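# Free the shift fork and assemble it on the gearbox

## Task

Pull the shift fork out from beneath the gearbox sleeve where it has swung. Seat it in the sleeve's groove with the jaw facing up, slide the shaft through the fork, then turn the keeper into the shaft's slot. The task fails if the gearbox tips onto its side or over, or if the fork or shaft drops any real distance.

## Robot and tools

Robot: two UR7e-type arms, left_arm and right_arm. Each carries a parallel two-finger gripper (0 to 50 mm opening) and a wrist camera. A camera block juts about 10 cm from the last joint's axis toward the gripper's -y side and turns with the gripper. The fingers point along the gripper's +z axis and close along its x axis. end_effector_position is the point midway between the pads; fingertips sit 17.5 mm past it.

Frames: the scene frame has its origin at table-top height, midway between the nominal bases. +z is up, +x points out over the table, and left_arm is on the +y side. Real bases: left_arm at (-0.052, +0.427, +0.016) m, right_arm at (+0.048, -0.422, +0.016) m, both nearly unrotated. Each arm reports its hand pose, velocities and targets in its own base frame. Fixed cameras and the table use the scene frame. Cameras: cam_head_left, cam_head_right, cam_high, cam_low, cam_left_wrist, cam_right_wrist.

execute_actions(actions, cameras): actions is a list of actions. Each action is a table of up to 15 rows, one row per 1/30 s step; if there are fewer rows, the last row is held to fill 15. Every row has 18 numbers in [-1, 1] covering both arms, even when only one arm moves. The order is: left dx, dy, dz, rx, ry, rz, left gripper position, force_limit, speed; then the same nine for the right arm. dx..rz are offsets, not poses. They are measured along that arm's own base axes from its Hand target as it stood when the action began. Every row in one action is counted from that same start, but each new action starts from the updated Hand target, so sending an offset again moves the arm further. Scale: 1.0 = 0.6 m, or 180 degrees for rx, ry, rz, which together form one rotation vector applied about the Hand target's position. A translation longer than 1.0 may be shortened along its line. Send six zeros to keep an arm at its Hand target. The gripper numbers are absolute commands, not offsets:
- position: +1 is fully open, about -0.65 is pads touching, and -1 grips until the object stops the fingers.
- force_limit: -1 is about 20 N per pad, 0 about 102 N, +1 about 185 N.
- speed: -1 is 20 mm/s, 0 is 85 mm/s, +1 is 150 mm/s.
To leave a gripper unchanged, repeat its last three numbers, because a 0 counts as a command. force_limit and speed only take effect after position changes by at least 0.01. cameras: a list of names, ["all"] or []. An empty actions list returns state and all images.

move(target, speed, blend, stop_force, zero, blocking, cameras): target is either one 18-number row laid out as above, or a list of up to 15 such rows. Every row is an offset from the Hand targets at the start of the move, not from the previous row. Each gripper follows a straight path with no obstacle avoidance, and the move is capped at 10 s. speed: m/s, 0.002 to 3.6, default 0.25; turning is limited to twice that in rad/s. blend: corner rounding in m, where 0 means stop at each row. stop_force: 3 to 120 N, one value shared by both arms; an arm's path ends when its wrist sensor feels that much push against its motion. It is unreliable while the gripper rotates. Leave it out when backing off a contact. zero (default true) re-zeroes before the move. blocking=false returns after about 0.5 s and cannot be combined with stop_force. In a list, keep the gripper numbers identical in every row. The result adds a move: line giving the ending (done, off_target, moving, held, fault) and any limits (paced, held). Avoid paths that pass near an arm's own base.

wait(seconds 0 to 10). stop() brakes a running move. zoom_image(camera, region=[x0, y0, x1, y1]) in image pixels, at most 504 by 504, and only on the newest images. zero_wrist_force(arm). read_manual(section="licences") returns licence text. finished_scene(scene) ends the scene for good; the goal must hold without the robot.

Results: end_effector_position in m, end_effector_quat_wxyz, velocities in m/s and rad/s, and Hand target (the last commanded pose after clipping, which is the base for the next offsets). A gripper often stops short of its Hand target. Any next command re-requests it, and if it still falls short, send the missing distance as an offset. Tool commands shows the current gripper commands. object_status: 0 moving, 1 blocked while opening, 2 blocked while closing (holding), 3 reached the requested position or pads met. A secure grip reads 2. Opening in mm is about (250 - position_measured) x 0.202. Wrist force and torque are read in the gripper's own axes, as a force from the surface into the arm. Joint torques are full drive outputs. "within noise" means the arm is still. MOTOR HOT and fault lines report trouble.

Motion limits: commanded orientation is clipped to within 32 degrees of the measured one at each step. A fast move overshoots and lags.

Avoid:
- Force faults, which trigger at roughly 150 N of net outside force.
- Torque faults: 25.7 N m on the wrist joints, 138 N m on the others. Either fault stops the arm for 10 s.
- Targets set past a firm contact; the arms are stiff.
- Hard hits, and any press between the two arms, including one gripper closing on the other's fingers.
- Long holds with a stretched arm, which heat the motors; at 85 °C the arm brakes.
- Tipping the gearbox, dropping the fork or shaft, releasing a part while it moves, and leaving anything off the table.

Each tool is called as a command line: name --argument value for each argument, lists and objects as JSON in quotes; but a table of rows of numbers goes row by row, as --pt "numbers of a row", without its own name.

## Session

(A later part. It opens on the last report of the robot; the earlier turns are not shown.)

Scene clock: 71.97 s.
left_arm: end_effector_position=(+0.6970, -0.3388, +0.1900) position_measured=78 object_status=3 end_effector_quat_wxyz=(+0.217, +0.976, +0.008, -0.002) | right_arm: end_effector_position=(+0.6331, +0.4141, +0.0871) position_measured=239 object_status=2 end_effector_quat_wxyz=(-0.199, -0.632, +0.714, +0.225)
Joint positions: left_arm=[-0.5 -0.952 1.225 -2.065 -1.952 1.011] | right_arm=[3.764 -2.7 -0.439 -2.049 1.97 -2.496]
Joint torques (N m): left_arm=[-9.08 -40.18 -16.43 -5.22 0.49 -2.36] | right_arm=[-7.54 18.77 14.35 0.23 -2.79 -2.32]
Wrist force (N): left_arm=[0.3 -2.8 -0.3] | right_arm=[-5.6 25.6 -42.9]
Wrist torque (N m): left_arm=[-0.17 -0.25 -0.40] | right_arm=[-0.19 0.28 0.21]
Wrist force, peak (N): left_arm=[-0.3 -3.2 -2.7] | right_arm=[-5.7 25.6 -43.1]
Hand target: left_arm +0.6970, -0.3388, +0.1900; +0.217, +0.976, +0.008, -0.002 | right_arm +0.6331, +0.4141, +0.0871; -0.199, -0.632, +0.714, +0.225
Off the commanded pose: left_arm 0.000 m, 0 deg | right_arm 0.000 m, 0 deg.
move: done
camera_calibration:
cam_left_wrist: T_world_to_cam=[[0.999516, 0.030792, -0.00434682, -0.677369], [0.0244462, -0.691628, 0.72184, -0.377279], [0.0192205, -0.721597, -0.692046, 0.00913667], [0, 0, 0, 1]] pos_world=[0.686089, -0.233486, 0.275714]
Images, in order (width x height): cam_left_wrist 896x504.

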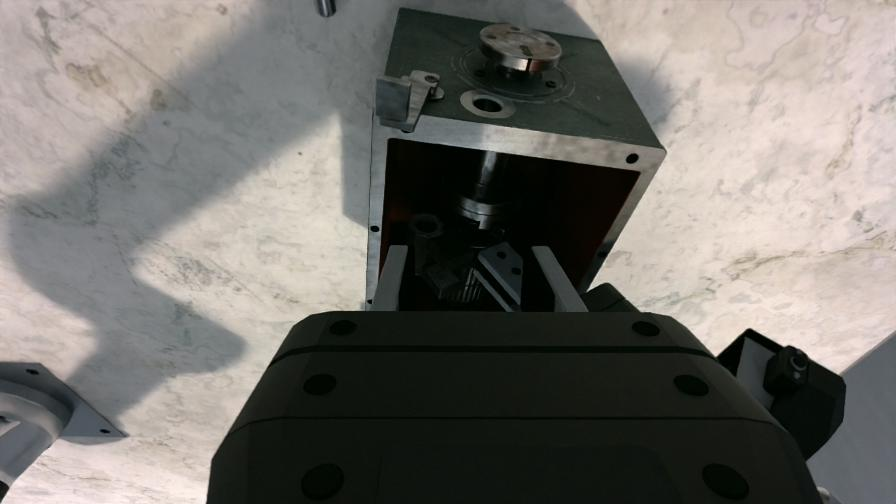

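move --pt "-0.03 -0.077 -0.1 0 0 0 -1 -1 -0.5 0 0 0 0 0 0 -1 -0.7 -1" --pt "-0.03 -0.0932 -0.1662 0 0 0 -1 -1 -0.5 0 0 0 0 0 0 -1 -0.7 -1" --speed 0.08 --blend '[0.01,0]' --cameras '["cam_left_wrist","cam_high"]'

zoom_image --camera "cam_left_wrist" --region '[350, 80, 600, 320]'

Scene clock: 78.57 s.
left_arm: end_effector_position=(+0.6790, -0.3947, +0.0903) position_measured=251 object_status=3 end_effector_quat_wxyz=(+0.217, +0.976, +0.008, -0.002) | right_arm: end_effector_position=(+0.6331, +0.4141, +0.0871) position_measured=239 object_status=2 end_effector_quat_wxyz=(-0.199, -0.632, +0.714, +0.225)
Joint positions: left_arm=[-0.579 -0.851 1.333 -2.304 -1.933 0.928] | right_arm=[3.764 -2.7 -0.439 -2.049 1.97 -2.496]
Joint torques (N m): left_arm=[-8.75 -41.85 -14.07 -5.3 0.69 -2.37] | right_arm=[-7.38 19.02 14.5 -0.28 -3.54 -2.45]
Wrist force (N): left_arm=[-0.2 -2.7 -0.8] | right_arm=[-5.6 25.1 -42.3]
Wrist torque (N m): left_arm=[-0.18 -0.14 -0.39] | right_arm=[-0.21 0.32 0.22]
Wrist force, peak (N): left_arm=[0.7 -3.2 -1.8] | right_arm=[-5.7 25.7 -43.1]
Hand target: left_arm +0.6790, -0.3947, +0.0902; +0.217, +0.976, +0.008, -0.002 | right_arm +0.6331, +0.4141, +0.0871; -0.199, -0.632, +0.714, +0.225
Off the commanded pose: left_arm 0.000 m, 0 deg | right_arm 0.000 m, 0 deg.
move: done
camera_calibration:
cam_left_wrist: T_world_to_cam=[[0.999516, 0.030792, -0.00434682, -0.658087], [0.0244462, -0.691628, 0.72184, -0.343603], [0.0192205, -0.721597, -0.692046, -0.0999238], [0, 0, 0, 1]] pos_world=[0.668089, -0.289486, 0.176014]
Images, in order (width x height): cam_high 896x504, cam_left_wrist 896x504.

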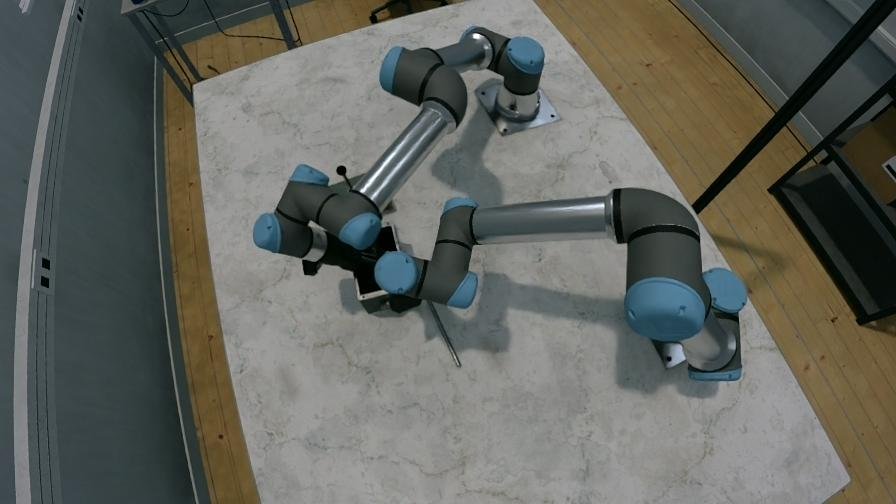

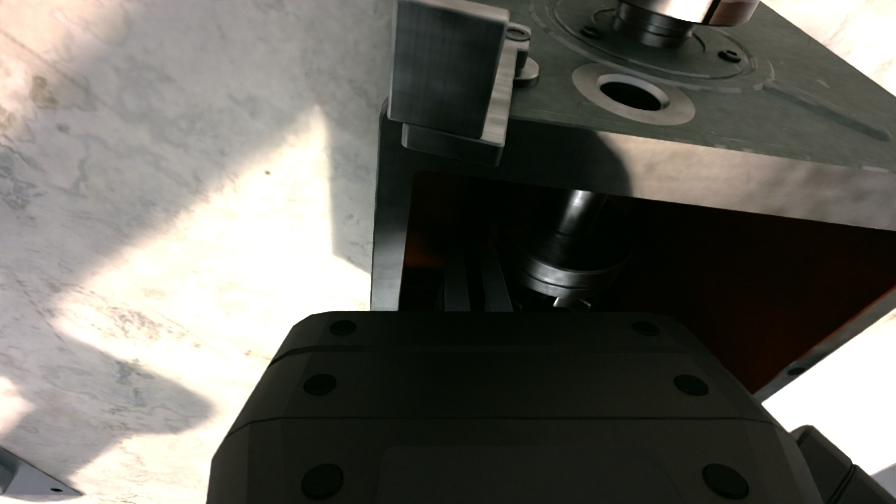

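Scaled by 2.016 from the camera's 896x504 image, which has a finer 1280x720 frame.

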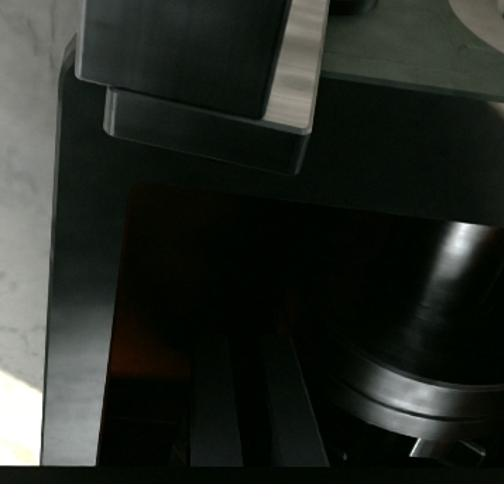

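zero_wrist_force --arm "left_arm"

move --pt "0 -0.04 0 0 0 0 -1 -1 -0.5 0 0 0 0 0 0 -1 -0.7 -1" --speed 0.008 --stop_force 14

Wrist force sensor zeroed.

Scene clock: 80.43 s.
left_arm: end_effector_position=(+0.6790, -0.4001, +0.0902) position_measured=251 object_status=3 end_effector_quat_wxyz=(+0.217, +0.976, +0.008, -0.002) | right_arm: end_effector_position=(+0.6331, +0.4141, +0.0871) position_measured=239 object_status=2 end_effector_quat_wxyz=(-0.199, -0.632, +0.714, +0.225)
Joint positions: left_arm=[-0.586 -0.846 1.325 -2.303 -1.931 0.922] | right_arm=[3.764 -2.7 -0.439 -2.049 1.97 -2.496]
Joint torques (N m): left_arm=[-0.37 -59.14 -16.77 -6.33 -4.09 1.95] | right_arm=[-5.98 19.7 13.31 -0.02 -3.82 -0.94]
Wrist force (N, zeroed by zero_wrist_force on left_arm): left_arm=[1.8 -11.8 -4.2] | right_arm=[-5.5 23.9 -41.8]
Wrist torque (N m, zeroed by zero_wrist_force on left_arm): left_arm=[-0.04 -0.10 0.05] | right_arm=[-0.23 0.35 0.22]
Wrist force, peak (N, zeroed by zero_wrist_force on left_arm): left_arm=[-0.9 -17.2 -12.1] | right_arm=[-5.8 25.5 -43.2]
Hand target: left_arm +0.6790, -0.4001, +0.0902; +0.217, +0.976, +0.008, -0.002 (not the last commanded pose) | right_arm +0.6331, +0.4141, +0.0871; -0.199, -0.632, +0.714, +0.225
Off the commanded pose: left_arm 0.019 m, 0 deg | right_arm 0.000 m, 0 deg.
move: contact (left_arm)

execute_actions --actions '[[[0,0,0,0,0,0,-1,-1,-0.5,0,0,0,0,0,0,-0.35,-0.7,-1]],[[0,0,0,0,0,0,-1,-1,-0.5,0,0,0,0,0,0,-0.35,-0.7,-1]]]'

Scene clock: 81.80 s.
left_arm: end_effector_position=(+0.6790, -0.4001, +0.0902) position_measured=251 object_status=3 end_effector_quat_wxyz=(+0.217, +0.976, +0.008, -0.002) | right_arm: end_effector_position=(+0.6331, +0.4140, +0.0871) position_measured=205 object_status=3 end_effector_quat_wxyz=(-0.199, -0.632, +0.714, +0.225)
Joint positions: left_arm=[-0.586 -0.846 1.325 -2.303 -1.931 0.922] | right_arm=[3.764 -2.7 -0.439 -2.049 1.97 -2.496]
Joint torques (N m): left_arm=[-2.61 -50.17 -18.57 -2.94 1.31 1.53] | right_arm=[10.4 50.01 15.48 -3.74 1.68 0.95]
Wrist force (N, zeroed by zero_wrist_force on left_arm): left_arm=[-5.2 -0.6 -4.0] | right_arm=[-7.1 -0.3 -35.5]
Wrist torque (N m, zeroed by zero_wrist_force on left_arm): left_arm=[0.05 -0.09 0.05] | right_arm=[0.29 0.66 0.24]
Wrist force, peak (N, zeroed by zero_wrist_force on left_arm): left_arm=[1.2 -10.8 -7.6] | right_arm=[-5.6 25.1 -43.3]
Hand target: left_arm +0.6790, -0.4001, +0.0902; +0.217, +0.976, +0.008, -0.002 | right_arm +0.6331, +0.4141, +0.0871; -0.199, -0.632, +0.714, +0.225
Off the commanded pose: left_arm 0.000 m, 0 deg | right_arm 0.000 m, 0 deg.
Step readings (end_effector_position of left_arm | right_arm):
0: (+0.6790, -0.4001, +0.0902) | (+0.6331, +0.4141, +0.0871)
1: (+0.6790, -0.4001, +0.0902) | (+0.6331, +0.4141, +0.0871)
2: (+0.6790, -0.4001, +0.0902) | (+0.6331, +0.4141, +0.0871)
4: (+0.6791, -0.4001, +0.0902) | (+0.6331, +0.4141, +0.0870)
8: (+0.6790, -0.4001, +0.0902) | (+0.6331, +0.4140, +0.0870)
15: (+0.6790, -0.4001, +0.0903) | (+0.6331, +0.4140, +0.0870)
16: (+0.6790, -0.4001, +0.0903) | (+0.6331, +0.4140, +0.0870)
17: (+0.6790, -0.4001, +0.0903) | (+0.6331, +0.4140, +0.0870)
19: (+0.6790, -0.4001, +0.0902) | (+0.6331, +0.4140, +0.0870)
23: (+0.6791, -0.4001, +0.0902) | (+0.6331, +0.4140, +0.0870)
30: (+0.6790, -0.4001, +0.0902) | (+0.6331, +0.4140, +0.0870)

move --pt "0 -0.02 0 0 0 0 -1 -1 -0.5 0 0 0 0 0 0 -0.35 -0.7 -1" --speed 0.008 --stop_force 14

Scene clock: 83.27 s.
left_arm: end_effector_position=(+0.6790, -0.4010, +0.0902) position_measured=251 object_status=3 end_effector_quat_wxyz=(+0.217, +0.976, +0.008, -0.002) | right_arm: end_effector_position=(+0.6331, +0.4141, +0.0871) position_measured=205 object_status=3 end_effector_quat_wxyz=(-0.199, -0.632, +0.714, +0.225)
Joint positions: left_arm=[-0.587 -0.845 1.324 -2.302 -1.931 0.921] | right_arm=[3.764 -2.7 -0.439 -2.049 1.97 -2.496]
Joint torques (N m): left_arm=[4.61 -51.02 -16.73 -7.09 -1.28 1.94] | right_arm=[11.85 51.73 14 -3.39 1.54 2.22]
Wrist force (N, zeroed by zero_wrist_force on left_arm): left_arm=[-17.1 -9.0 -18.3] | right_arm=[-6.9 -2.2 -34.6]
Wrist torque (N m, zeroed by zero_wrist_force on left_arm): left_arm=[-0.14 -0.13 0.14] | right_arm=[0.27 0.61 0.21]
Wrist force, peak (N, zeroed by zero_wrist_force on left_arm): left_arm=[-22.6 -15.8 -26.8] | right_arm=[-7.0 0.1 -35.7]
Hand target: left_arm +0.6790, -0.4010, +0.0902; +0.217, +0.976, +0.008, -0.002 (not the last commanded pose) | right_arm +0.6331, +0.4141, +0.0871; -0.199, -0.632, +0.714, +0.225
Off the commanded pose: left_arm 0.011 m, 0 deg | right_arm 0.000 m, 0 deg.
move: contact (left_arm)

move --pt "0 0 0 0 0 0 -1 -1 -0.5 0.0048 -0.0006 0.0068 0 0 0 -0.35 -0.7 -1" --speed 0.02

Scene clock: 84.30 s.
left_arm: end_effector_position=(+0.6790, -0.4010, +0.0902) position_measured=251 object_status=3 end_effector_quat_wxyz=(+0.217, +0.976, +0.008, -0.002) | right_arm: end_effector_position=(+0.6360, +0.4137, +0.0911) position_measured=205 object_status=3 end_effector_quat_wxyz=(-0.199, -0.632, +0.714, +0.225)
Joint positions: left_arm=[-0.587 -0.845 1.324 -2.302 -1.931 0.921] | right_arm=[3.762 -2.715 -0.399 -2.075 1.969 -2.498]
Joint torques (N m): left_arm=[4.46 -51.49 -17.57 -4.85 -1.13 1.86] | right_arm=[-9.02 53.42 33.54 0.4 -1.17 -2.5]
Wrist force (N, zeroed by zero_wrist_force on left_arm): left_arm=[-9.0 -4.1 -10.7] | right_arm=[-2.1 -0.3 0.2]
Wrist torque (N m, zeroed by zero_wrist_force on left_arm): left_arm=[-0.07 -0.07 0.07] | right_arm=[0.03 0.34 0.27]
Wrist force, peak (N, zeroed by zero_wrist_force on left_arm): left_arm=[-16.9 -8.7 -18.4] | right_arm=[-7.0 -2.6 -34.5]
Hand target: left_arm +0.6790, -0.4010, +0.0902; +0.217, +0.976, +0.008, -0.002 | right_arm +0.6360, +0.4137, +0.0912; -0.199, -0.632, +0.714, +0.225
Off the commanded pose: left_arm 0.000 m, 0 deg | right_arm 0.000 m, 0 deg.
move: done

move --pt "0 0 0 0 0 0 -1 -1 -0.5 0.04 -0.0045 0.115 -0.01 -0.0828 0 -0.35 -0.7 -1" --speed 0.12 --cameras '["cam_right_wrist"]'

zoom_image --camera "cam_right_wrist" --region '[300, 140, 650, 330]'

Scene clock: 86.37 s.
left_arm: end_effector_position=(+0.6790, -0.4010, +0.0902) position_measured=251 object_status=3 end_effector_quat_wxyz=(+0.217, +0.976, +0.008, -0.002) | right_arm: end_effector_position=(+0.6600, +0.4110, +0.1601) position_measured=205 object_status=3 end_effector_quat_wxyz=(-0.115, -0.653, +0.737, +0.130)
Joint positions: left_arm=[-0.587 -0.845 1.324 -2.302 -1.931 0.921] | right_arm=[3.791 -2.538 -0.54 -1.89 1.811 -2.403]
Joint torques (N m): left_arm=[4.48 -51.67 -17.93 -3.66 -0.86 1.96] | right_arm=[7.38 70.17 15.9 3.25 -1.41 2.73]
Wrist force (N, zeroed by zero_wrist_force on left_arm): left_arm=[-9.1 -4.3 -9.0] | right_arm=[-1.6 0.2 0.0]
Wrist torque (N m, zeroed by zero_wrist_force on left_arm): left_arm=[-0.03 -0.06 0.07] | right_arm=[0.15 0.30 0.15]
Wrist force, peak (N, zeroed by zero_wrist_force on left_arm): left_arm=[-9.0 -3.8 -10.7] | right_arm=[-2.1 -1.0 1.5]
Hand target: left_arm +0.6790, -0.4010, +0.0902; +0.217, +0.976, +0.008, -0.002 | right_arm +0.6600, +0.4110, +0.1602; -0.115, -0.653, +0.737, +0.130
Off the commanded pose: left_arm 0.000 m, 0 deg | right_arm 0.000 m, 0 deg.
move: done
camera_calibration:
cam_right_wrist: T_world_to_cam=[[-0.113859, -0.993277, -0.0208905, 0.496203], [-0.769607, 0.0748833, 0.634111, 0.396036], [-0.628284, 0.0882768, -0.77296, 0.63312], [0, 0, 0, 1]] pos_world=[0.759069, 0.40732, 0.248612]
Images, in order (width x height): cam_right_wrist 896x504.

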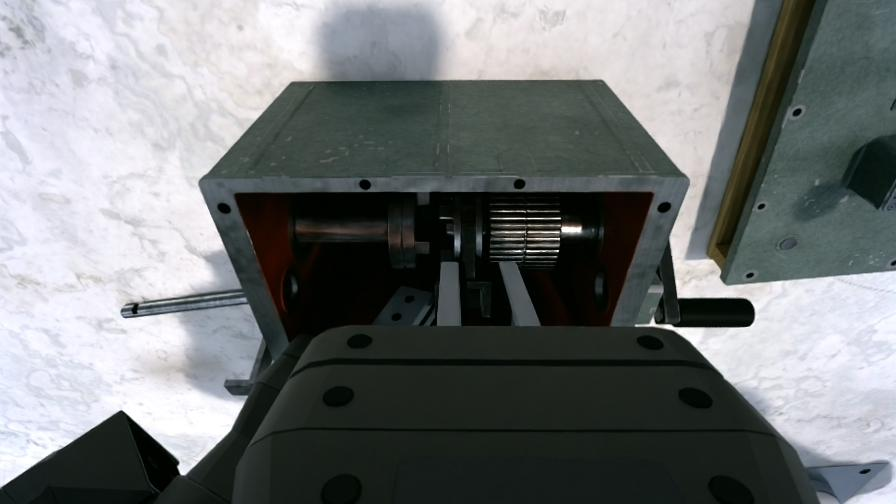

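Scaled by 1.440 from the camera's 896x504 image, which has a finer 1280x720 frame.

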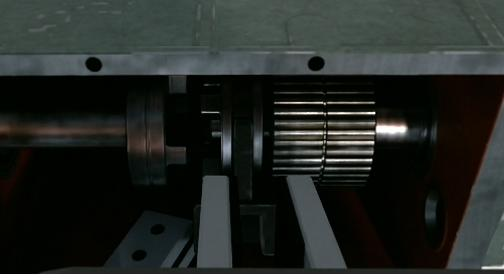

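zoom_image --camera "cam_right_wrist" --region '[420, 180, 540, 330]'

Scaled by 3.360 from the camera's 896x504 image, which has a finer 1280x720 frame.

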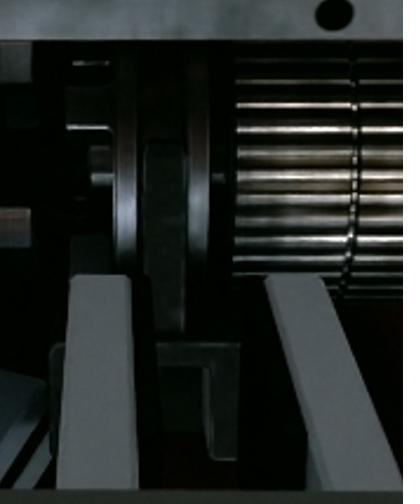

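move --pt "0.0 -0.0012 0.0 0 0 0 -1 -1 -0.5 0 0 0 0 0 0 -0.35 -0.7 -1" --speed 0.005

move --pt "0.0022 0 0.0026 0 0 0 -1 -1 -0.5 0 0 0 0 0 0 -0.35 -0.7 -1" --speed 0.005

Scene clock: 89.80 s.
left_arm: end_effector_position=(+0.6790, -0.4017, +0.0902) position_measured=251 object_status=3 end_effector_quat_wxyz=(+0.217, +0.976, +0.008, -0.002) | right_arm: end_effector_position=(+0.6600, +0.4110, +0.1602) position_measured=205 object_status=3 end_effector_quat_wxyz=(-0.115, -0.653, +0.737, +0.130)
Joint positions: left_arm=[-0.587 -0.845 1.323 -2.302 -1.931 0.92] | right_arm=[3.791 -2.538 -0.541 -1.889 1.811 -2.403]
Joint torques (N m): left_arm=[-14.56 -39.59 -33.01 -4.25 -0.6 -2.37] | right_arm=[7.15 69.02 15.47 3.84 -1.37 2.52]
Wrist force (N, zeroed by zero_wrist_force on left_arm): left_arm=[-5.8 -9.9 -9.7] | right_arm=[-1.5 0.1 0.0]
Wrist torque (N m, zeroed by zero_wrist_force on left_arm): left_arm=[-0.05 -0.06 0.06] | right_arm=[0.13 0.29 0.15]
Wrist force, peak (N, zeroed by zero_wrist_force on left_arm): left_arm=[-7.7 -9.9 -13.1] | right_arm=[-1.8 0.2 -0.1]
Hand target: left_arm +0.6790, -0.4017, +0.0902; +0.217, +0.976, +0.008, -0.002 | right_arm +0.6600, +0.4110, +0.1602; -0.115, -0.653, +0.737, +0.130
Off the commanded pose: left_arm 0.000 m, 0 deg | right_arm 0.000 m, 0 deg.
move: done

Scene clock: 90.50 s.
left_arm: end_effector_position=(+0.6803, -0.4018, +0.0918) position_measured=251 object_status=3 end_effector_quat_wxyz=(+0.217, +0.976, +0.008, -0.002) | right_arm: end_effector_position=(+0.6600, +0.4110, +0.1602) position_measured=205 object_status=3 end_effector_quat_wxyz=(-0.115, -0.653, +0.737, +0.130)
Joint positions: left_arm=[-0.587 -0.844 1.316 -2.297 -1.931 0.921] | right_arm=[3.791 -2.538 -0.541 -1.889 1.811 -2.403]
Joint torques (N m): left_arm=[5.29 -41.69 -32.36 -3.46 -2.68 2.02] | right_arm=[6.4 69.53 14.37 3.26 -1.37 2.64]
Wrist force (N, zeroed by zero_wrist_force on left_arm): left_arm=[-3.7 -5.2 -4.9] | right_arm=[-1.6 0.3 -0.2]
Wrist torque (N m, zeroed by zero_wrist_force on left_arm): left_arm=[0.04 -0.05 -0.03] | right_arm=[0.15 0.30 0.15]
Wrist force, peak (N, zeroed by zero_wrist_force on left_arm): left_arm=[-6.6 -10.5 -10.2] | right_arm=[-1.8 0.4 -0.2]
Hand target: left_arm +0.6803, -0.4017, +0.0918; +0.217, +0.976, +0.008, -0.002 | right_arm +0.6600, +0.4110, +0.1602; -0.115, -0.653, +0.737, +0.130
Off the commanded pose: left_arm 0.000 m, 0 deg | right_arm 0.000 m, 0 deg.
move: done

wait --seconds 0.1 --cameras '["cam_right_wrist"]'

zoom_image --camera "cam_right_wrist" --region '[420, 180, 540, 330]'

Scene clock: 90.67 s.
left_arm: end_effector_position=(+0.6803, -0.4017, +0.0918) position_measured=251 object_status=3 end_effector_quat_wxyz=(+0.217, +0.976, +0.008, -0.002) | right_arm: end_effector_position=(+0.6600, +0.4110, +0.1602) position_measured=205 object_status=3 end_effector_quat_wxyz=(-0.115, -0.653, +0.737, +0.130)
Joint positions: left_arm=[-0.587 -0.844 1.316 -2.297 -1.931 0.921] | right_arm=[3.791 -2.538 -0.541 -1.889 1.811 -2.403]
Joint torques (N m): left_arm=[4.87 -41.18 -32.05 -3.31 -2.58 2] | right_arm=[7.78 70.29 15.68 3.55 -1.28 2.38]
Wrist force (N, zeroed by zero_wrist_force on left_arm): left_arm=[-3.6 -5.2 -4.3] | right_arm=[-1.5 0.2 -0.1]
Wrist torque (N m, zeroed by zero_wrist_force on left_arm): left_arm=[0.01 -0.07 -0.03] | right_arm=[0.15 0.28 0.16]
Wrist force, peak (N, zeroed by zero_wrist_force on left_arm): left_arm=[-3.8 -4.8 -4.7] | right_arm=[-1.7 0.2 0.1]
Hand target: left_arm +0.6803, -0.4017, +0.0918; +0.217, +0.976, +0.008, -0.002 | right_arm +0.6600, +0.4110, +0.1602; -0.115, -0.653, +0.737, +0.130
Tool commands: left_gripper/position=-1.0 left_gripper/force_limit=-1.0 left_gripper/speed=-0.5 right_gripper/position=-0.35 right_gripper/force_limit=-0.7 right_gripper/speed=-1.0
Off the commanded pose: left_arm 0.000 m, 0 deg | right_arm 0.000 m, 0 deg.
wait: 0.10 s; no rest
camera_calibration:
cam_right_wrist: T_world_to_cam=[[-0.113778, -0.993285, -0.0209689, 0.496164], [-0.769708, 0.0747834, 0.634001, 0.396181], [-0.628175, 0.0882749, -0.773048, 0.633061], [0, 0, 0, 1]] pos_world=[0.759069, 0.407321, 0.248612]
Images, in order (width x height): cam_right_wrist 896x504.

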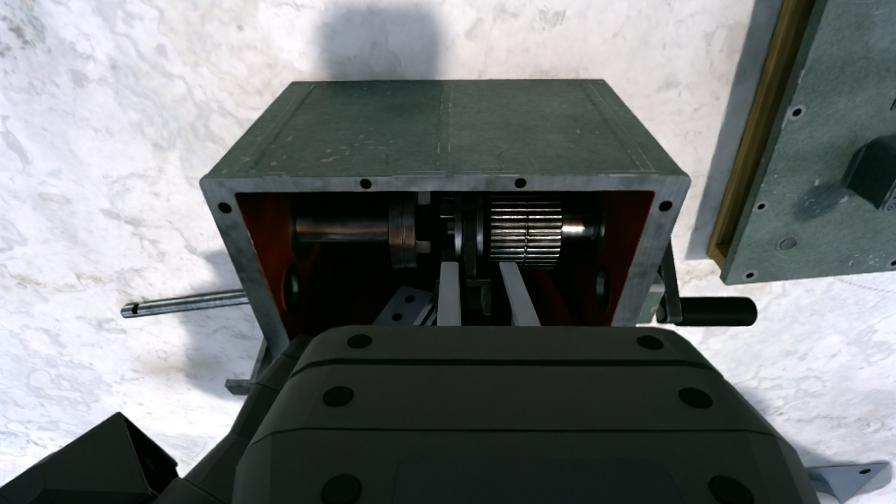

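Scaled by 3.360 from the camera's 896x504 image, which has a finer 1280x720 frame.

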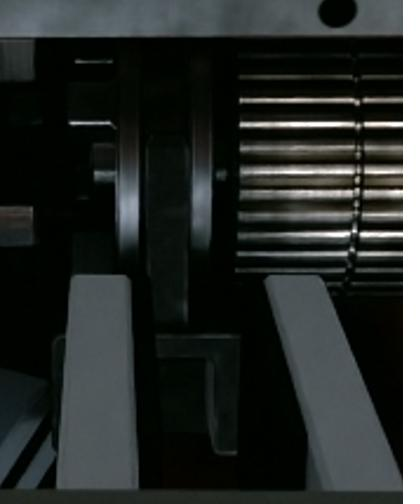

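move --pt "0 0 0 0 0 0 -1 -1 -0.5 -0.035 0.0077 -0.1162 0.0133 0.1103 0 -1 -1 -0.5" --speed 0.1

zero_wrist_force --arm "right_arm"

move --pt "0 0 0 0 0 0 -1 -1 -0.5 -0.0107 0.0013 -0.0128 0 0 0 -1 -1 -0.5" --speed 0.008 --stop_force 20

Scene clock: 94.27 s.
left_arm: end_effector_position=(+0.6803, -0.4017, +0.0918) position_measured=251 object_status=3 end_effector_quat_wxyz=(+0.217, +0.976, +0.008, -0.002) | right_arm: end_effector_position=(+0.6382, +0.4153, +0.0903) position_measured=250 object_status=3 end_effector_quat_wxyz=(-0.220, -0.623, +0.706, +0.255)
Joint positions: left_arm=[-0.587 -0.844 1.316 -2.297 -1.931 0.921] | right_arm=[3.748 -2.903 -0.035 -2.319 2.014 -2.537]
Joint torques (N m): left_arm=[5.26 -40.96 -32.05 -3.42 -1.07 1.99] | right_arm=[-8.51 55.91 32.32 0.06 2.27 -2.55]
Wrist force (N, zeroed by zero_wrist_force on left_arm): left_arm=[-3.7 -4.9 -5.2] | right_arm=[-2.0 -0.4 0.3]
Wrist torque (N m, zeroed by zero_wrist_force on left_arm): left_arm=[0.02 -0.07 -0.04] | right_arm=[0.02 0.29 0.29]
Wrist force, peak (N, zeroed by zero_wrist_force on left_arm): left_arm=[-4.2 -5.3 -4.6] | right_arm=[-2.1 -1.2 0.9]
Hand target: left_arm +0.6803, -0.4017, +0.0918; +0.217, +0.976, +0.008, -0.002 | right_arm +0.6390, +0.4156, +0.0904; -0.227, -0.623, +0.703, +0.256
Off the commanded pose: left_arm 0.000 m, 0 deg | right_arm 0.001 m, 1 deg.
elbow stopped short (right arm): the move would have taken joint 3 (elbow) straighter than the controller allows.
move: done

Wrist force sensor zeroed.

Scene clock: 95.90 s.
left_arm: end_effector_position=(+0.6803, -0.4017, +0.0918) position_measured=251 object_status=3 end_effector_quat_wxyz=(+0.217, +0.976, +0.008, -0.002) | right_arm: end_effector_position=(+0.6369, +0.4156, +0.0883) position_measured=250 object_status=3 end_effector_quat_wxyz=(-0.222, -0.623, +0.705, +0.256)
Joint positions: left_arm=[-0.587 -0.844 1.316 -2.297 -1.931 0.921] | right_arm=[3.749 -2.896 -0.055 -2.31 2.014 -2.538]
Joint torques (N m): left_arm=[4.42 -41.96 -29.59 -3.27 -0.31 2.06] | right_arm=[2.22 43.47 26.18 -1.21 2.85 2.52]
Wrist force (N, zeroed by zero_wrist_force): left_arm=[-4.0 -4.7 -5.2] | right_arm=[2.9 1.4 -20.4]
Wrist torque (N m, zeroed by zero_wrist_force): left_arm=[0.03 -0.01 -0.04] | right_arm=[0.16 0.16 0.03]
Wrist force, peak (N, zeroed by zero_wrist_force): left_arm=[-4.0 -4.7 -6.2] | right_arm=[3.1 -0.2 -29.2]
Hand target: left_arm +0.6803, -0.4017, +0.0918; +0.217, +0.976, +0.008, -0.002 | right_arm +0.6369, +0.4156, +0.0883; -0.222, -0.623, +0.705, +0.256 (not the last commanded pose)
Off the commanded pose: left_arm 0.000 m, 0 deg | right_arm 0.007 m, 1 deg.
move: contact (right_arm)

move --pt "0 0.012 0.0 0 0 0 -1 -1 -0.5 0 0 0 0 0 0 -1 -1 -0.5" --speed 0.02

move --pt "0 0.03 0.06 0 0 0 0.35 -1 -0.5 0 0 0 0 0 0 -1 -1 -0.5" --pt "0.0277 0.0928 0.1637 0 0 0 0.35 -1 -0.5 0 0 0 0 0 0 -1 -1 -0.5" --speed 0.1 --blend '[0.01,0]' --cameras '["cam_left_wrist"]'

zoom_image --camera "cam_left_wrist" --region '[370, 130, 570, 320]'

Scene clock: 96.87 s.
left_arm: end_effector_position=(+0.6803, -0.3946, +0.0918) position_measured=251 object_status=3 end_effector_quat_wxyz=(+0.217, +0.976, +0.008, -0.002) | right_arm: end_effector_position=(+0.6369, +0.4156, +0.0883) position_measured=250 object_status=3 end_effector_quat_wxyz=(-0.222, -0.623, +0.705, +0.256)
Joint positions: left_arm=[-0.578 -0.85 1.327 -2.298 -1.933 0.929] | right_arm=[3.749 -2.896 -0.055 -2.311 2.014 -2.538]
Joint torques (N m): left_arm=[6.04 -58.71 -14.61 -5.16 -2.16 2.01] | right_arm=[1.63 45.63 28.12 -1.18 2.76 1.77]
Wrist force (N, zeroed by zero_wrist_force): left_arm=[-0.4 0.1 -0.5] | right_arm=[1.9 0.8 -16.5]
Wrist torque (N m, zeroed by zero_wrist_force): left_arm=[0.01 0.08 -0.08] | right_arm=[0.10 0.11 0.01]
Wrist force, peak (N, zeroed by zero_wrist_force): left_arm=[-3.6 -4.5 -6.1] | right_arm=[2.9 1.2 -21.5]
Hand target: left_arm +0.6803, -0.3945, +0.0918; +0.217, +0.976, +0.008, -0.002 | right_arm +0.6369, +0.4156, +0.0883; -0.222, -0.623, +0.705, +0.256
Off the commanded pose: left_arm 0.000 m, 0 deg | right_arm 0.000 m, 0 deg.
move: done

Scene clock: 98.47 s.
left_arm: end_effector_position=(+0.6969, -0.3389, +0.1900) position_measured=100 object_status=3 end_effector_quat_wxyz=(+0.217, +0.976, +0.008, -0.002) | right_arm: end_effector_position=(+0.6369, +0.4156, +0.0883) position_measured=250 object_status=3 end_effector_quat_wxyz=(-0.223, -0.623, +0.705, +0.256)
Joint positions: left_arm=[-0.5 -0.952 1.226 -2.065 -1.951 1.011] | right_arm=[3.749 -2.896 -0.055 -2.311 2.014 -2.538]
Joint torques (N m): left_arm=[6.97 -55.94 -30.74 -2.17 -2.29 2.13] | right_arm=[1.19 62.91 31.41 0.89 -0.82 1.19]
Wrist force (N, zeroed by zero_wrist_force): left_arm=[-0.5 0.3 -0.5] | right_arm=[-0.1 1.1 -8.0]
Wrist torque (N m, zeroed by zero_wrist_force): left_arm=[0.07 0.05 -0.09] | right_arm=[0.06 0.09 0.00]
Wrist force, peak (N, zeroed by zero_wrist_force): left_arm=[6.2 1.1 1.5] | right_arm=[1.7 1.2 -16.8]
Hand target: left_arm +0.6969, -0.3389, +0.1900; +0.217, +0.976, +0.008, -0.002 | right_arm +0.6369, +0.4156, +0.0883; -0.222, -0.623, +0.705, +0.256
Off the commanded pose: left_arm 0.000 m, 0 deg | right_arm 0.000 m, 0 deg.
move: done
camera_calibration:
cam_left_wrist: T_world_to_cam=[[0.999514, 0.0308628, -0.00441, -0.677231], [0.0245462, -0.691829, 0.721644, -0.377408], [0.019221, -0.721401, -0.69225, 0.00916742], [0, 0, 0, 1]] pos_world=[0.685989, -0.233587, 0.275714]
Images, in order (width x height): cam_left_wrist 896x504.

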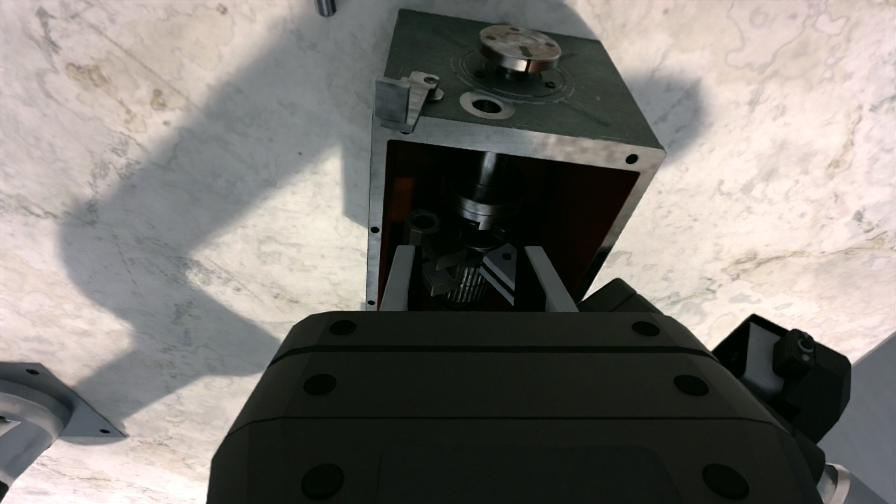

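Scaled by 2.520 from the camera's 896x504 image, which has a finer 1280x720 frame.

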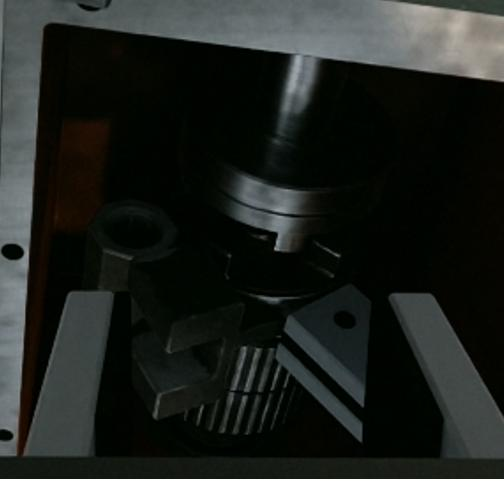

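move --pt "0 0 0 0 0 0 0.35 -1 -0.5 -0.0107 0.0013 -0.0128 0 0 0 -1 -1 -0.5" --speed 0.006 --stop_force 12

Scene clock: 100.17 s.
left_arm: end_effector_position=(+0.6969, -0.3389, +0.1900) position_measured=100 object_status=3 end_effector_quat_wxyz=(+0.217, +0.976, +0.008, -0.002) | right_arm: end_effector_position=(+0.6367, +0.4157, +0.0879) position_measured=250 object_status=3 end_effector_quat_wxyz=(-0.223, -0.623, +0.705, +0.256)
Joint positions: left_arm=[-0.5 -0.952 1.225 -2.065 -1.951 1.011] | right_arm=[3.749 -2.891 -0.066 -2.304 2.014 -2.538]
Joint torques (N m): left_arm=[7.9 -55.75 -31.61 -1.98 -2.2 2.14] | right_arm=[-2.22 42.55 25.38 -1.16 2.52 2.38]
Wrist force (N, zeroed by zero_wrist_force): left_arm=[-0.3 0.1 -0.3] | right_arm=[1.0 0.3 -19.4]
Wrist torque (N m, zeroed by zero_wrist_force): left_arm=[0.04 0.04 -0.09] | right_arm=[0.07 0.13 0.01]
Wrist force, peak (N, zeroed by zero_wrist_force): left_arm=[-0.5 0.1 -1.0] | right_arm=[0.9 2.6 -22.7]
Hand target: left_arm +0.6969, -0.3389, +0.1900; +0.217, +0.976, +0.008, -0.002 | right_arm +0.6367, +0.4157, +0.0879; -0.223, -0.623, +0.705, +0.256 (not the last commanded pose)
Off the commanded pose: left_arm 0.000 m, 0 deg | right_arm 0.010 m, 0 deg.
move: contact (right_arm)

move --pt "-0.0308 -0.1253 -0.1 0.0722 0 -0.039 0.175 -1 -0.5 0 0 0 0 0 0 -1 -1 -0.5" --speed 0.12 --cameras '["cam_left_wrist"]'

zoom_image --camera "cam_left_wrist" --region '[350, 130, 570, 320]'

Scene clock: 102.77 s.
left_arm: end_effector_position=(+0.6887, -0.3713, +0.1641) position_measured=126 object_status=3 end_effector_quat_wxyz=(+0.169, +0.985, -0.018, -0.007) | right_arm: end_effector_position=(+0.6367, +0.4157, +0.0879) position_measured=250 object_status=3 end_effector_quat_wxyz=(-0.223, -0.623, +0.705, +0.256)
Joint positions: left_arm=[-0.569 -0.906 1.179 -2.014 -1.866 1.012] | right_arm=[3.749 -2.891 -0.066 -2.305 2.014 -2.538]
Joint torques (N m): left_arm=[7.34 -57.71 -15.97 -4.97 -1.99 2] | right_arm=[-0.66 43.48 25.26 -1.32 1.79 2.45]
Wrist force (N, zeroed by zero_wrist_force): left_arm=[-0.2 0.6 -0.5] | right_arm=[0.9 0.4 -19.2]
Wrist torque (N m, zeroed by zero_wrist_force): left_arm=[0.11 0.01 -0.07] | right_arm=[0.11 0.13 0.01]
Wrist force, peak (N, zeroed by zero_wrist_force): left_arm=[-2.1 6.6 4.8] | right_arm=[0.5 1.5 -20.7]
Hand target: left_arm +0.6888, -0.3712, +0.1642; +0.169, +0.985, -0.018, -0.007 (not the last commanded pose) | right_arm +0.6367, +0.4157, +0.0879; -0.223, -0.623, +0.705, +0.256
Off the commanded pose: left_arm 0.056 m, 8 deg | right_arm 0.000 m, 0 deg.
move: held (left_arm; a check stopped the path); limits=held
pose unreachable (left arm): on one or more control steps of this call, first in action 0 (counted from 0), this arm could not follow its commanded pose, so it was not sent that pose on those steps. It may still have moved: this result reports where it is.
cause: moving toward the commanded pose would bring a part of the arm too close to another arm (this arm's gripper and a part of the right arm just beyond its joint 3 (elbow), 11 mm apart when this arm was first held).
camera_calibration:
cam_left_wrist: T_world_to_cam=[[0.999756, -0.021824, -0.00345645, -0.688006], [-0.0143189, -0.759035, 0.650893, -0.367591], [-0.0168287, -0.650684, -0.759162, 0.0300541], [0, 0, 0, 1]] pos_world=[0.683081, -0.274474, 0.259701]
Images, in order (width x height): cam_left_wrist 896x504.

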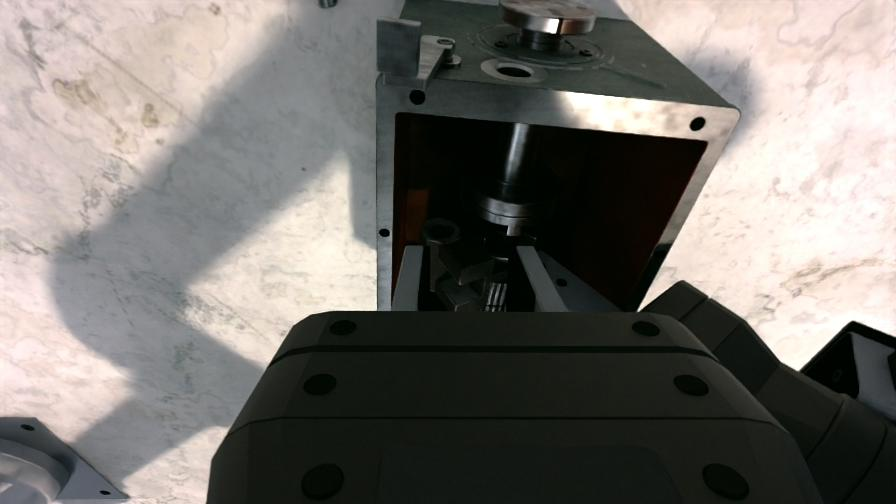

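Scaled by 2.291 from the camera's 896x504 image, which has a finer 1280x720 frame.

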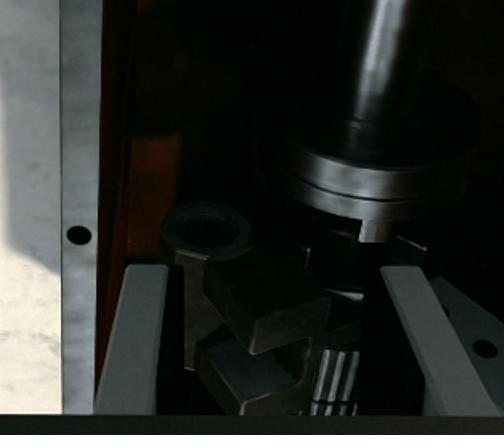

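move --pt "-0.0172 -0.023 -0.0737 -0.031 0.0003 0.017 -1 -1 -0.5 0 0 0 0 0 0 -1 -1 -0.5" --pt "-0.0172 -0.0347 -0.1262 -0.031 0.0003 0.017 -1 -1 -0.5 0 0 0 0 0 0 -1 -1 -0.5" --speed 0.08 --blend '[0.01,0]'

zero_wrist_force --arm "left_arm"

move --pt "0 -0.04 0 0 0 0 -1 -1 -0.5 0 0 0 0 0 0 -1 -1 -0.5" --speed 0.008 --stop_force 16

Scene clock: 105.57 s.
left_arm: end_effector_position=(+0.6784, -0.3920, +0.0885) position_measured=250 object_status=3 end_effector_quat_wxyz=(+0.217, +0.976, +0.009, -0.002) | right_arm: end_effector_position=(+0.6367, +0.4157, +0.0879) position_measured=250 object_status=3 end_effector_quat_wxyz=(-0.223, -0.623, +0.705, +0.256)
Joint positions: left_arm=[-0.577 -0.853 1.341 -2.309 -1.934 0.931] | right_arm=[3.749 -2.891 -0.066 -2.305 2.014 -2.538]
Joint torques (N m): left_arm=[-8.91 -40.82 -14.2 -5.01 0.62 -2.35] | right_arm=[-3.11 43.53 26.86 -1.12 1.98 1.79]
Wrist force (N, zeroed by zero_wrist_force): left_arm=[-0.5 0.4 -0.7] | right_arm=[1.0 0.3 -18.9]
Wrist torque (N m, zeroed by zero_wrist_force): left_arm=[0.07 0.09 0.00] | right_arm=[0.10 0.14 0.01]
Wrist force, peak (N, zeroed by zero_wrist_force): left_arm=[0.0 1.2 -1.4] | right_arm=[0.6 1.3 -20.7]
Hand target: left_arm +0.6784, -0.3920, +0.0884; +0.217, +0.976, +0.009, -0.002 | right_arm +0.6367, +0.4157, +0.0879; -0.223, -0.623, +0.705, +0.256
Off the commanded pose: left_arm 0.000 m, 0 deg | right_arm 0.000 m, 0 deg.
move: done

Wrist force sensor zeroed.

Scene clock: 108.00 s.
left_arm: end_effector_position=(+0.6784, -0.4020, +0.0884) position_measured=250 object_status=3 end_effector_quat_wxyz=(+0.217, +0.976, +0.009, -0.002) | right_arm: end_effector_position=(+0.6367, +0.4157, +0.0879) position_measured=250 object_status=3 end_effector_quat_wxyz=(-0.223, -0.623, +0.705, +0.256)
Joint positions: left_arm=[-0.588 -0.843 1.325 -2.307 -1.931 0.919] | right_arm=[3.749 -2.891 -0.066 -2.305 2.014 -2.538]
Joint torques (N m): left_arm=[5.98 -59.18 -14.78 -5.05 -1.57 2.03] | right_arm=[-2.05 64.15 26.67 1.14 -0.74 1.38]
Wrist force (N, zeroed by zero_wrist_force): left_arm=[0.7 -2.1 0.7] | right_arm=[0.5 1.1 -10.4]
Wrist torque (N m, zeroed by zero_wrist_force): left_arm=[0.07 -0.14 0.00] | right_arm=[0.03 0.09 0.01]
Wrist force, peak (N, zeroed by zero_wrist_force): left_arm=[-2.1 -15.2 -8.3] | right_arm=[-1.4 2.4 -21.1]
Hand target: left_arm +0.6785, -0.4020, +0.0884; +0.217, +0.976, +0.009, -0.002 (not the last commanded pose) | right_arm +0.6367, +0.4157, +0.0879; -0.223, -0.623, +0.705, +0.256
Off the commanded pose: left_arm 0.014 m, 0 deg | right_arm 0.000 m, 0 deg.
move: contact (left_arm)

move --pt "0 -0.0015 0 0 0 0 -1 -1 -0.5 0 0 0 0 0 0 -1 -1 -0.5" --speed 0.01

Scene clock: 108.77 s.
left_arm: end_effector_position=(+0.6785, -0.4029, +0.0884) position_measured=250 object_status=3 end_effector_quat_wxyz=(+0.217, +0.976, +0.009, -0.002) | right_arm: end_effector_position=(+0.6367, +0.4157, +0.0879) position_measured=250 object_status=3 end_effector_quat_wxyz=(-0.223, -0.623, +0.705, +0.256)
Joint positions: left_arm=[-0.589 -0.843 1.324 -2.306 -1.93 0.917] | right_arm=[3.749 -2.891 -0.066 -2.305 2.014 -2.538]
Joint torques (N m): left_arm=[-14.75 -42.44 -33.23 -4.17 -2.42 -2.37] | right_arm=[-2.44 68.68 25.55 0.92 -0.44 1.15]
Wrist force (N, zeroed by zero_wrist_force): left_arm=[0.3 -9.0 -4.7] | right_arm=[0.4 0.4 -6.6]
Wrist torque (N m, zeroed by zero_wrist_force): left_arm=[0.10 -0.17 0.05] | right_arm=[0.00 0.10 0.00]
Wrist force, peak (N, zeroed by zero_wrist_force): left_arm=[-1.0 -14.0 -7.3] | right_arm=[0.2 1.6 -11.8]
Hand target: left_arm +0.6785, -0.4029, +0.0884; +0.217, +0.976, +0.009, -0.002 | right_arm +0.6367, +0.4157, +0.0879; -0.223, -0.623, +0.705, +0.256
Off the commanded pose: left_arm 0.000 m, 0 deg | right_arm 0.000 m, 0 deg.
move: done

move --pt "0 0 0 0 0 0 -1 -1 -0.5 0.0063 -0.0008 0.0077 0 0 0 -1 -1 -0.5" --speed 0.02

move --pt "0 0 0 0 0 0 -1 -1 -0.5 0.01 0 0.12 0.0256 -0.1135 -0.014 -1 -1 -0.5" --pt "0 0 0 0 0 0 -1 -1 -0.5 -0.0755 -0.0507 0.12 0.0512 -0.2271 -0.028 -1 -1 -0.5" --speed 0.12 --blend '[0.02,0]' --cameras '["cam_right_wrist"]'

Scene clock: 110.17 s.
left_arm: end_effector_position=(+0.6784, -0.4029, +0.0884) position_measured=250 object_status=3 end_effector_quat_wxyz=(+0.217, +0.976, +0.009, -0.002) | right_arm: end_effector_position=(+0.6397, +0.4148, +0.0922) position_measured=250 object_status=3 end_effector_quat_wxyz=(-0.217, -0.623, +0.707, +0.255)
Joint positions: left_arm=[-0.589 -0.843 1.324 -2.306 -1.93 0.917] | right_arm=[3.746 -2.9 -0.035 -2.316 2.014 -2.536]
Joint torques (N m): left_arm=[-13.51 -42.32 -33.04 -5.15 -3.92 -2.33] | right_arm=[-9.48 73.89 34.03 2.97 0.3 2.34]
Wrist force (N, zeroed by zero_wrist_force): left_arm=[-0.4 -10.1 -4.6] | right_arm=[-0.2 -0.1 0.3]
Wrist torque (N m, zeroed by zero_wrist_force): left_arm=[0.04 -0.16 0.06] | right_arm=[-0.01 0.04 -0.09]
Wrist force, peak (N, zeroed by zero_wrist_force): left_arm=[-0.1 -10.2 -5.8] | right_arm=[0.1 0.6 -7.0]
Hand target: left_arm +0.6785, -0.4029, +0.0884; +0.217, +0.976, +0.009, -0.002 | right_arm +0.6405, +0.4152, +0.0925; -0.223, -0.623, +0.705, +0.256
Off the commanded pose: left_arm 0.000 m, 0 deg | right_arm 0.001 m, 1 deg.
elbow stopped short (right arm): the move would have taken joint 3 (elbow) straighter than the controller allows.
move: done

Scene clock: 113.73 s.
left_arm: end_effector_position=(+0.6785, -0.4029, +0.0884) position_measured=250 object_status=3 end_effector_quat_wxyz=(+0.217, +0.976, +0.009, -0.002) | right_arm: end_effector_position=(+0.5952, +0.3848, +0.1645) position_measured=250 object_status=3 end_effector_quat_wxyz=(+0.098, -0.658, +0.742, +0.086)
Joint positions: left_arm=[-0.589 -0.843 1.324 -2.306 -1.93 0.917] | right_arm=[3.84 -2.04 -1.483 -0.996 1.748 -2.306]
Joint torques (N m): left_arm=[-8.55 -42.97 -32.65 -6.63 -3.94 -2.37] | right_arm=[7.26 53.42 15.79 4.25 -1.51 2.44]
Wrist force (N, zeroed by zero_wrist_force): left_arm=[-0.3 -9.8 -5.4] | right_arm=[1.1 1.4 -1.4]
Wrist torque (N m, zeroed by zero_wrist_force): left_arm=[0.07 -0.17 0.07] | right_arm=[0.26 -0.10 -0.25]
Wrist force, peak (N, zeroed by zero_wrist_force): left_arm=[-0.5 -10.3 -5.8] | right_arm=[1.3 2.2 -1.1]
Hand target: left_arm +0.6785, -0.4029, +0.0884; +0.217, +0.976, +0.009, -0.002 | right_arm +0.5952, +0.3848, +0.1645; +0.098, -0.658, +0.742, +0.086
Off the commanded pose: left_arm 0.000 m, 0 deg | right_arm 0.000 m, 0 deg.
move: done
camera_calibration:
cam_right_wrist: T_world_to_cam=[[-0.10205, -0.956027, -0.274952, 0.483267], [-0.949196, 0.0108711, 0.314498, 0.529542], [-0.29768, 0.293078, -0.908566, 0.344859], [0, 0, 0, 1]] pos_world=[0.654614, 0.355189, 0.279662]
Images, in order (width x height): cam_right_wrist 896x504.

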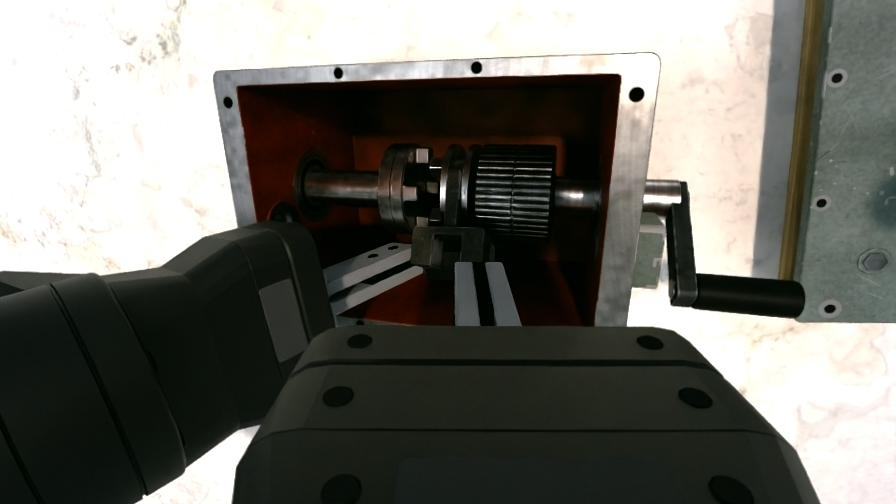

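zoom_image --camera "cam_right_wrist" --region '[330, 120, 580, 330]'

Scaled by 2.016 from the camera's 896x504 image, which has a finer 1280x720 frame.

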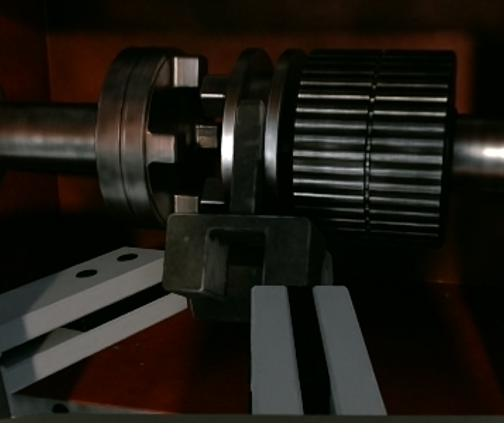

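move --pt "0 0 0 0 0 0 -1 -1 -0.5 -0.0288 -0.0102 -0.0742 -0.0386 0.0047 0 -1 -1 -0.5" --pt "0 0 0 0 0 0 -1 -1 -0.5 -0.0288 -0.0068 -0.1288 -0.0386 0.0047 0 -1 -1 -0.5" --speed '[0.1,0.05]' --blend '[0.01,0]' --cameras '["cam_right_wrist"]'

zoom_image --camera "cam_right_wrist" --region '[330, 120, 580, 330]'

Scene clock: 116.03 s.
left_arm: end_effector_position=(+0.6785, -0.4029, +0.0884) position_measured=250 object_status=3 end_effector_quat_wxyz=(+0.217, +0.976, +0.009, -0.002) | right_arm: end_effector_position=(+0.5779, +0.3807, +0.0873) position_measured=250 object_status=3 end_effector_quat_wxyz=(+0.053, -0.662, +0.747, +0.046)
Joint positions: left_arm=[-0.589 -0.843 1.324 -2.306 -1.93 0.917] | right_arm=[3.884 -2.105 -1.558 -0.943 1.661 -2.274]
Joint torques (N m): left_arm=[-5.84 -42.92 -32.54 -6.54 -3.93 -2.4] | right_arm=[7.69 33.43 12 4.65 -1.63 2.54]
Wrist force (N, zeroed by zero_wrist_force): left_arm=[0.1 -10.1 -4.1] | right_arm=[1.1 1.4 -0.6]
Wrist torque (N m, zeroed by zero_wrist_force): left_arm=[0.09 -0.24 0.06] | right_arm=[0.26 -0.06 -0.20]
Wrist force, peak (N, zeroed by zero_wrist_force): left_arm=[-0.4 -10.3 -5.5] | right_arm=[1.1 1.0 -1.9]
Hand target: left_arm +0.6785, -0.4029, +0.0884; +0.217, +0.976, +0.009, -0.002 | right_arm +0.5779, +0.3807, +0.0873; +0.053, -0.662, +0.747, +0.046
Off the commanded pose: left_arm 0.000 m, 0 deg | right_arm 0.000 m, 0 deg.
move: done
camera_calibration:
cam_right_wrist: T_world_to_cam=[[-0.105218, -0.982174, -0.155766, 0.45778], [-0.944488, 0.0496747, 0.324769, 0.519022], [-0.311242, 0.181291, -0.932879, 0.323277], [0, 0, 0, 1]] pos_world=[0.638994, 0.36523, 0.204322]
Images, in order (width x height): cam_right_wrist 896x504.

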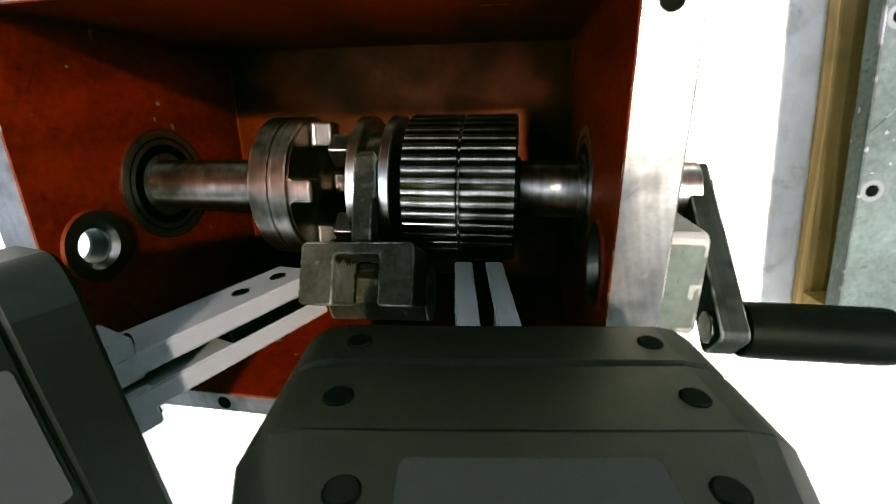

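Scaled by 2.016 from the camera's 896x504 image, which has a finer 1280x720 frame.

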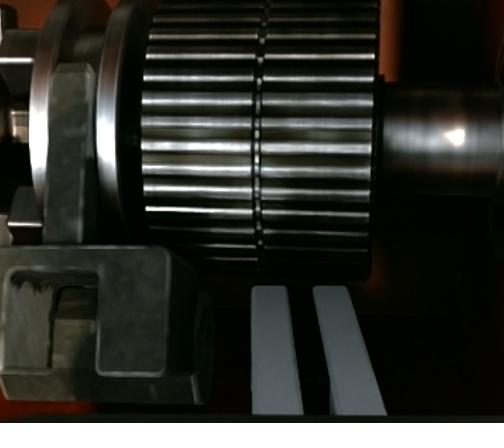

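zero_wrist_force --arm "right_arm"

move --pt "0 0 0 0 0 0 -1 -1 -0.5 0.0024 0.02 0 0 0 0 -1 -1 -0.5" --speed 0.008 --stop_force 14 --cameras '["cam_right_wrist"]'

Wrist force sensor zeroed.

Scene clock: 118.47 s.
left_arm: end_effector_position=(+0.6785, -0.4029, +0.0884) position_measured=250 object_status=3 end_effector_quat_wxyz=(+0.217, +0.976, +0.009, -0.002) | right_arm: end_effector_position=(+0.5790, +0.3898, +0.0872) position_measured=251 object_status=3 end_effector_quat_wxyz=(+0.052, -0.662, +0.747, +0.046)
Joint positions: left_arm=[-0.589 -0.843 1.324 -2.306 -1.93 0.917] | right_arm=[3.893 -2.117 -1.538 -0.95 1.659 -2.265]
Joint torques (N m): left_arm=[-11.52 -46.08 -32.25 -6.58 -3.99 -2.34] | right_arm=[-3.47 56.51 19.29 5.59 3.28 -2.47]
Wrist force (N, zeroed by zero_wrist_force): left_arm=[1.0 -15.4 -7.5] | right_arm=[10.7 -1.1 -0.2]
Wrist torque (N m, zeroed by zero_wrist_force): left_arm=[0.02 -0.17 0.07] | right_arm=[-0.02 0.24 -0.12]
Wrist force, peak (N, zeroed by zero_wrist_force): left_arm=[3.4 -18.6 -5.6] | right_arm=[15.5 0.4 -1.9]
Hand target: left_arm +0.6785, -0.4029, +0.0884; +0.217, +0.976, +0.009, -0.002 | right_arm +0.5790, +0.3898, +0.0872; +0.052, -0.662, +0.747, +0.046 (not the last commanded pose)
Off the commanded pose: left_arm 0.000 m, 0 deg | right_arm 0.003 m, 0 deg.
move: contact (right_arm)
camera_calibration:
cam_right_wrist: T_world_to_cam=[[-0.105325, -0.982219, -0.155413, 0.466841], [-0.944441, 0.0498699, 0.324875, 0.519611], [-0.311348, 0.180996, -0.9329, 0.32209], [0, 0, 0, 1]] pos_world=[0.640194, 0.37433, 0.204223]
Images, in order (width x height): cam_right_wrist 896x504.

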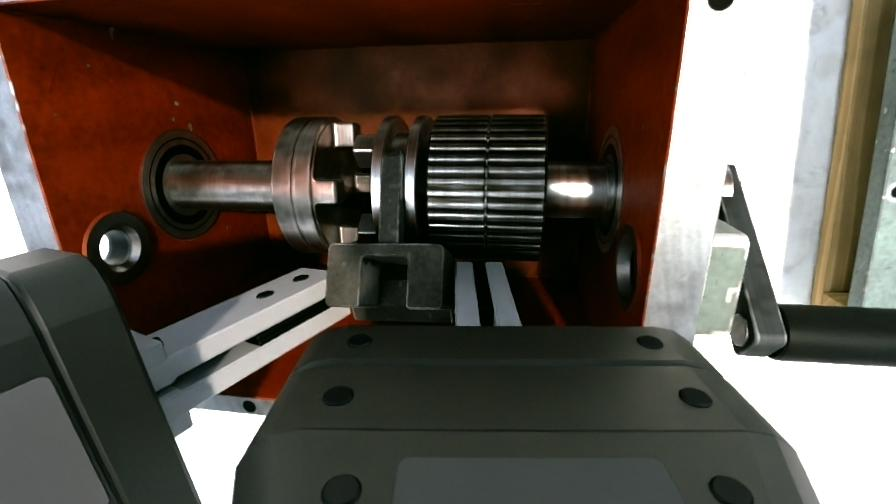

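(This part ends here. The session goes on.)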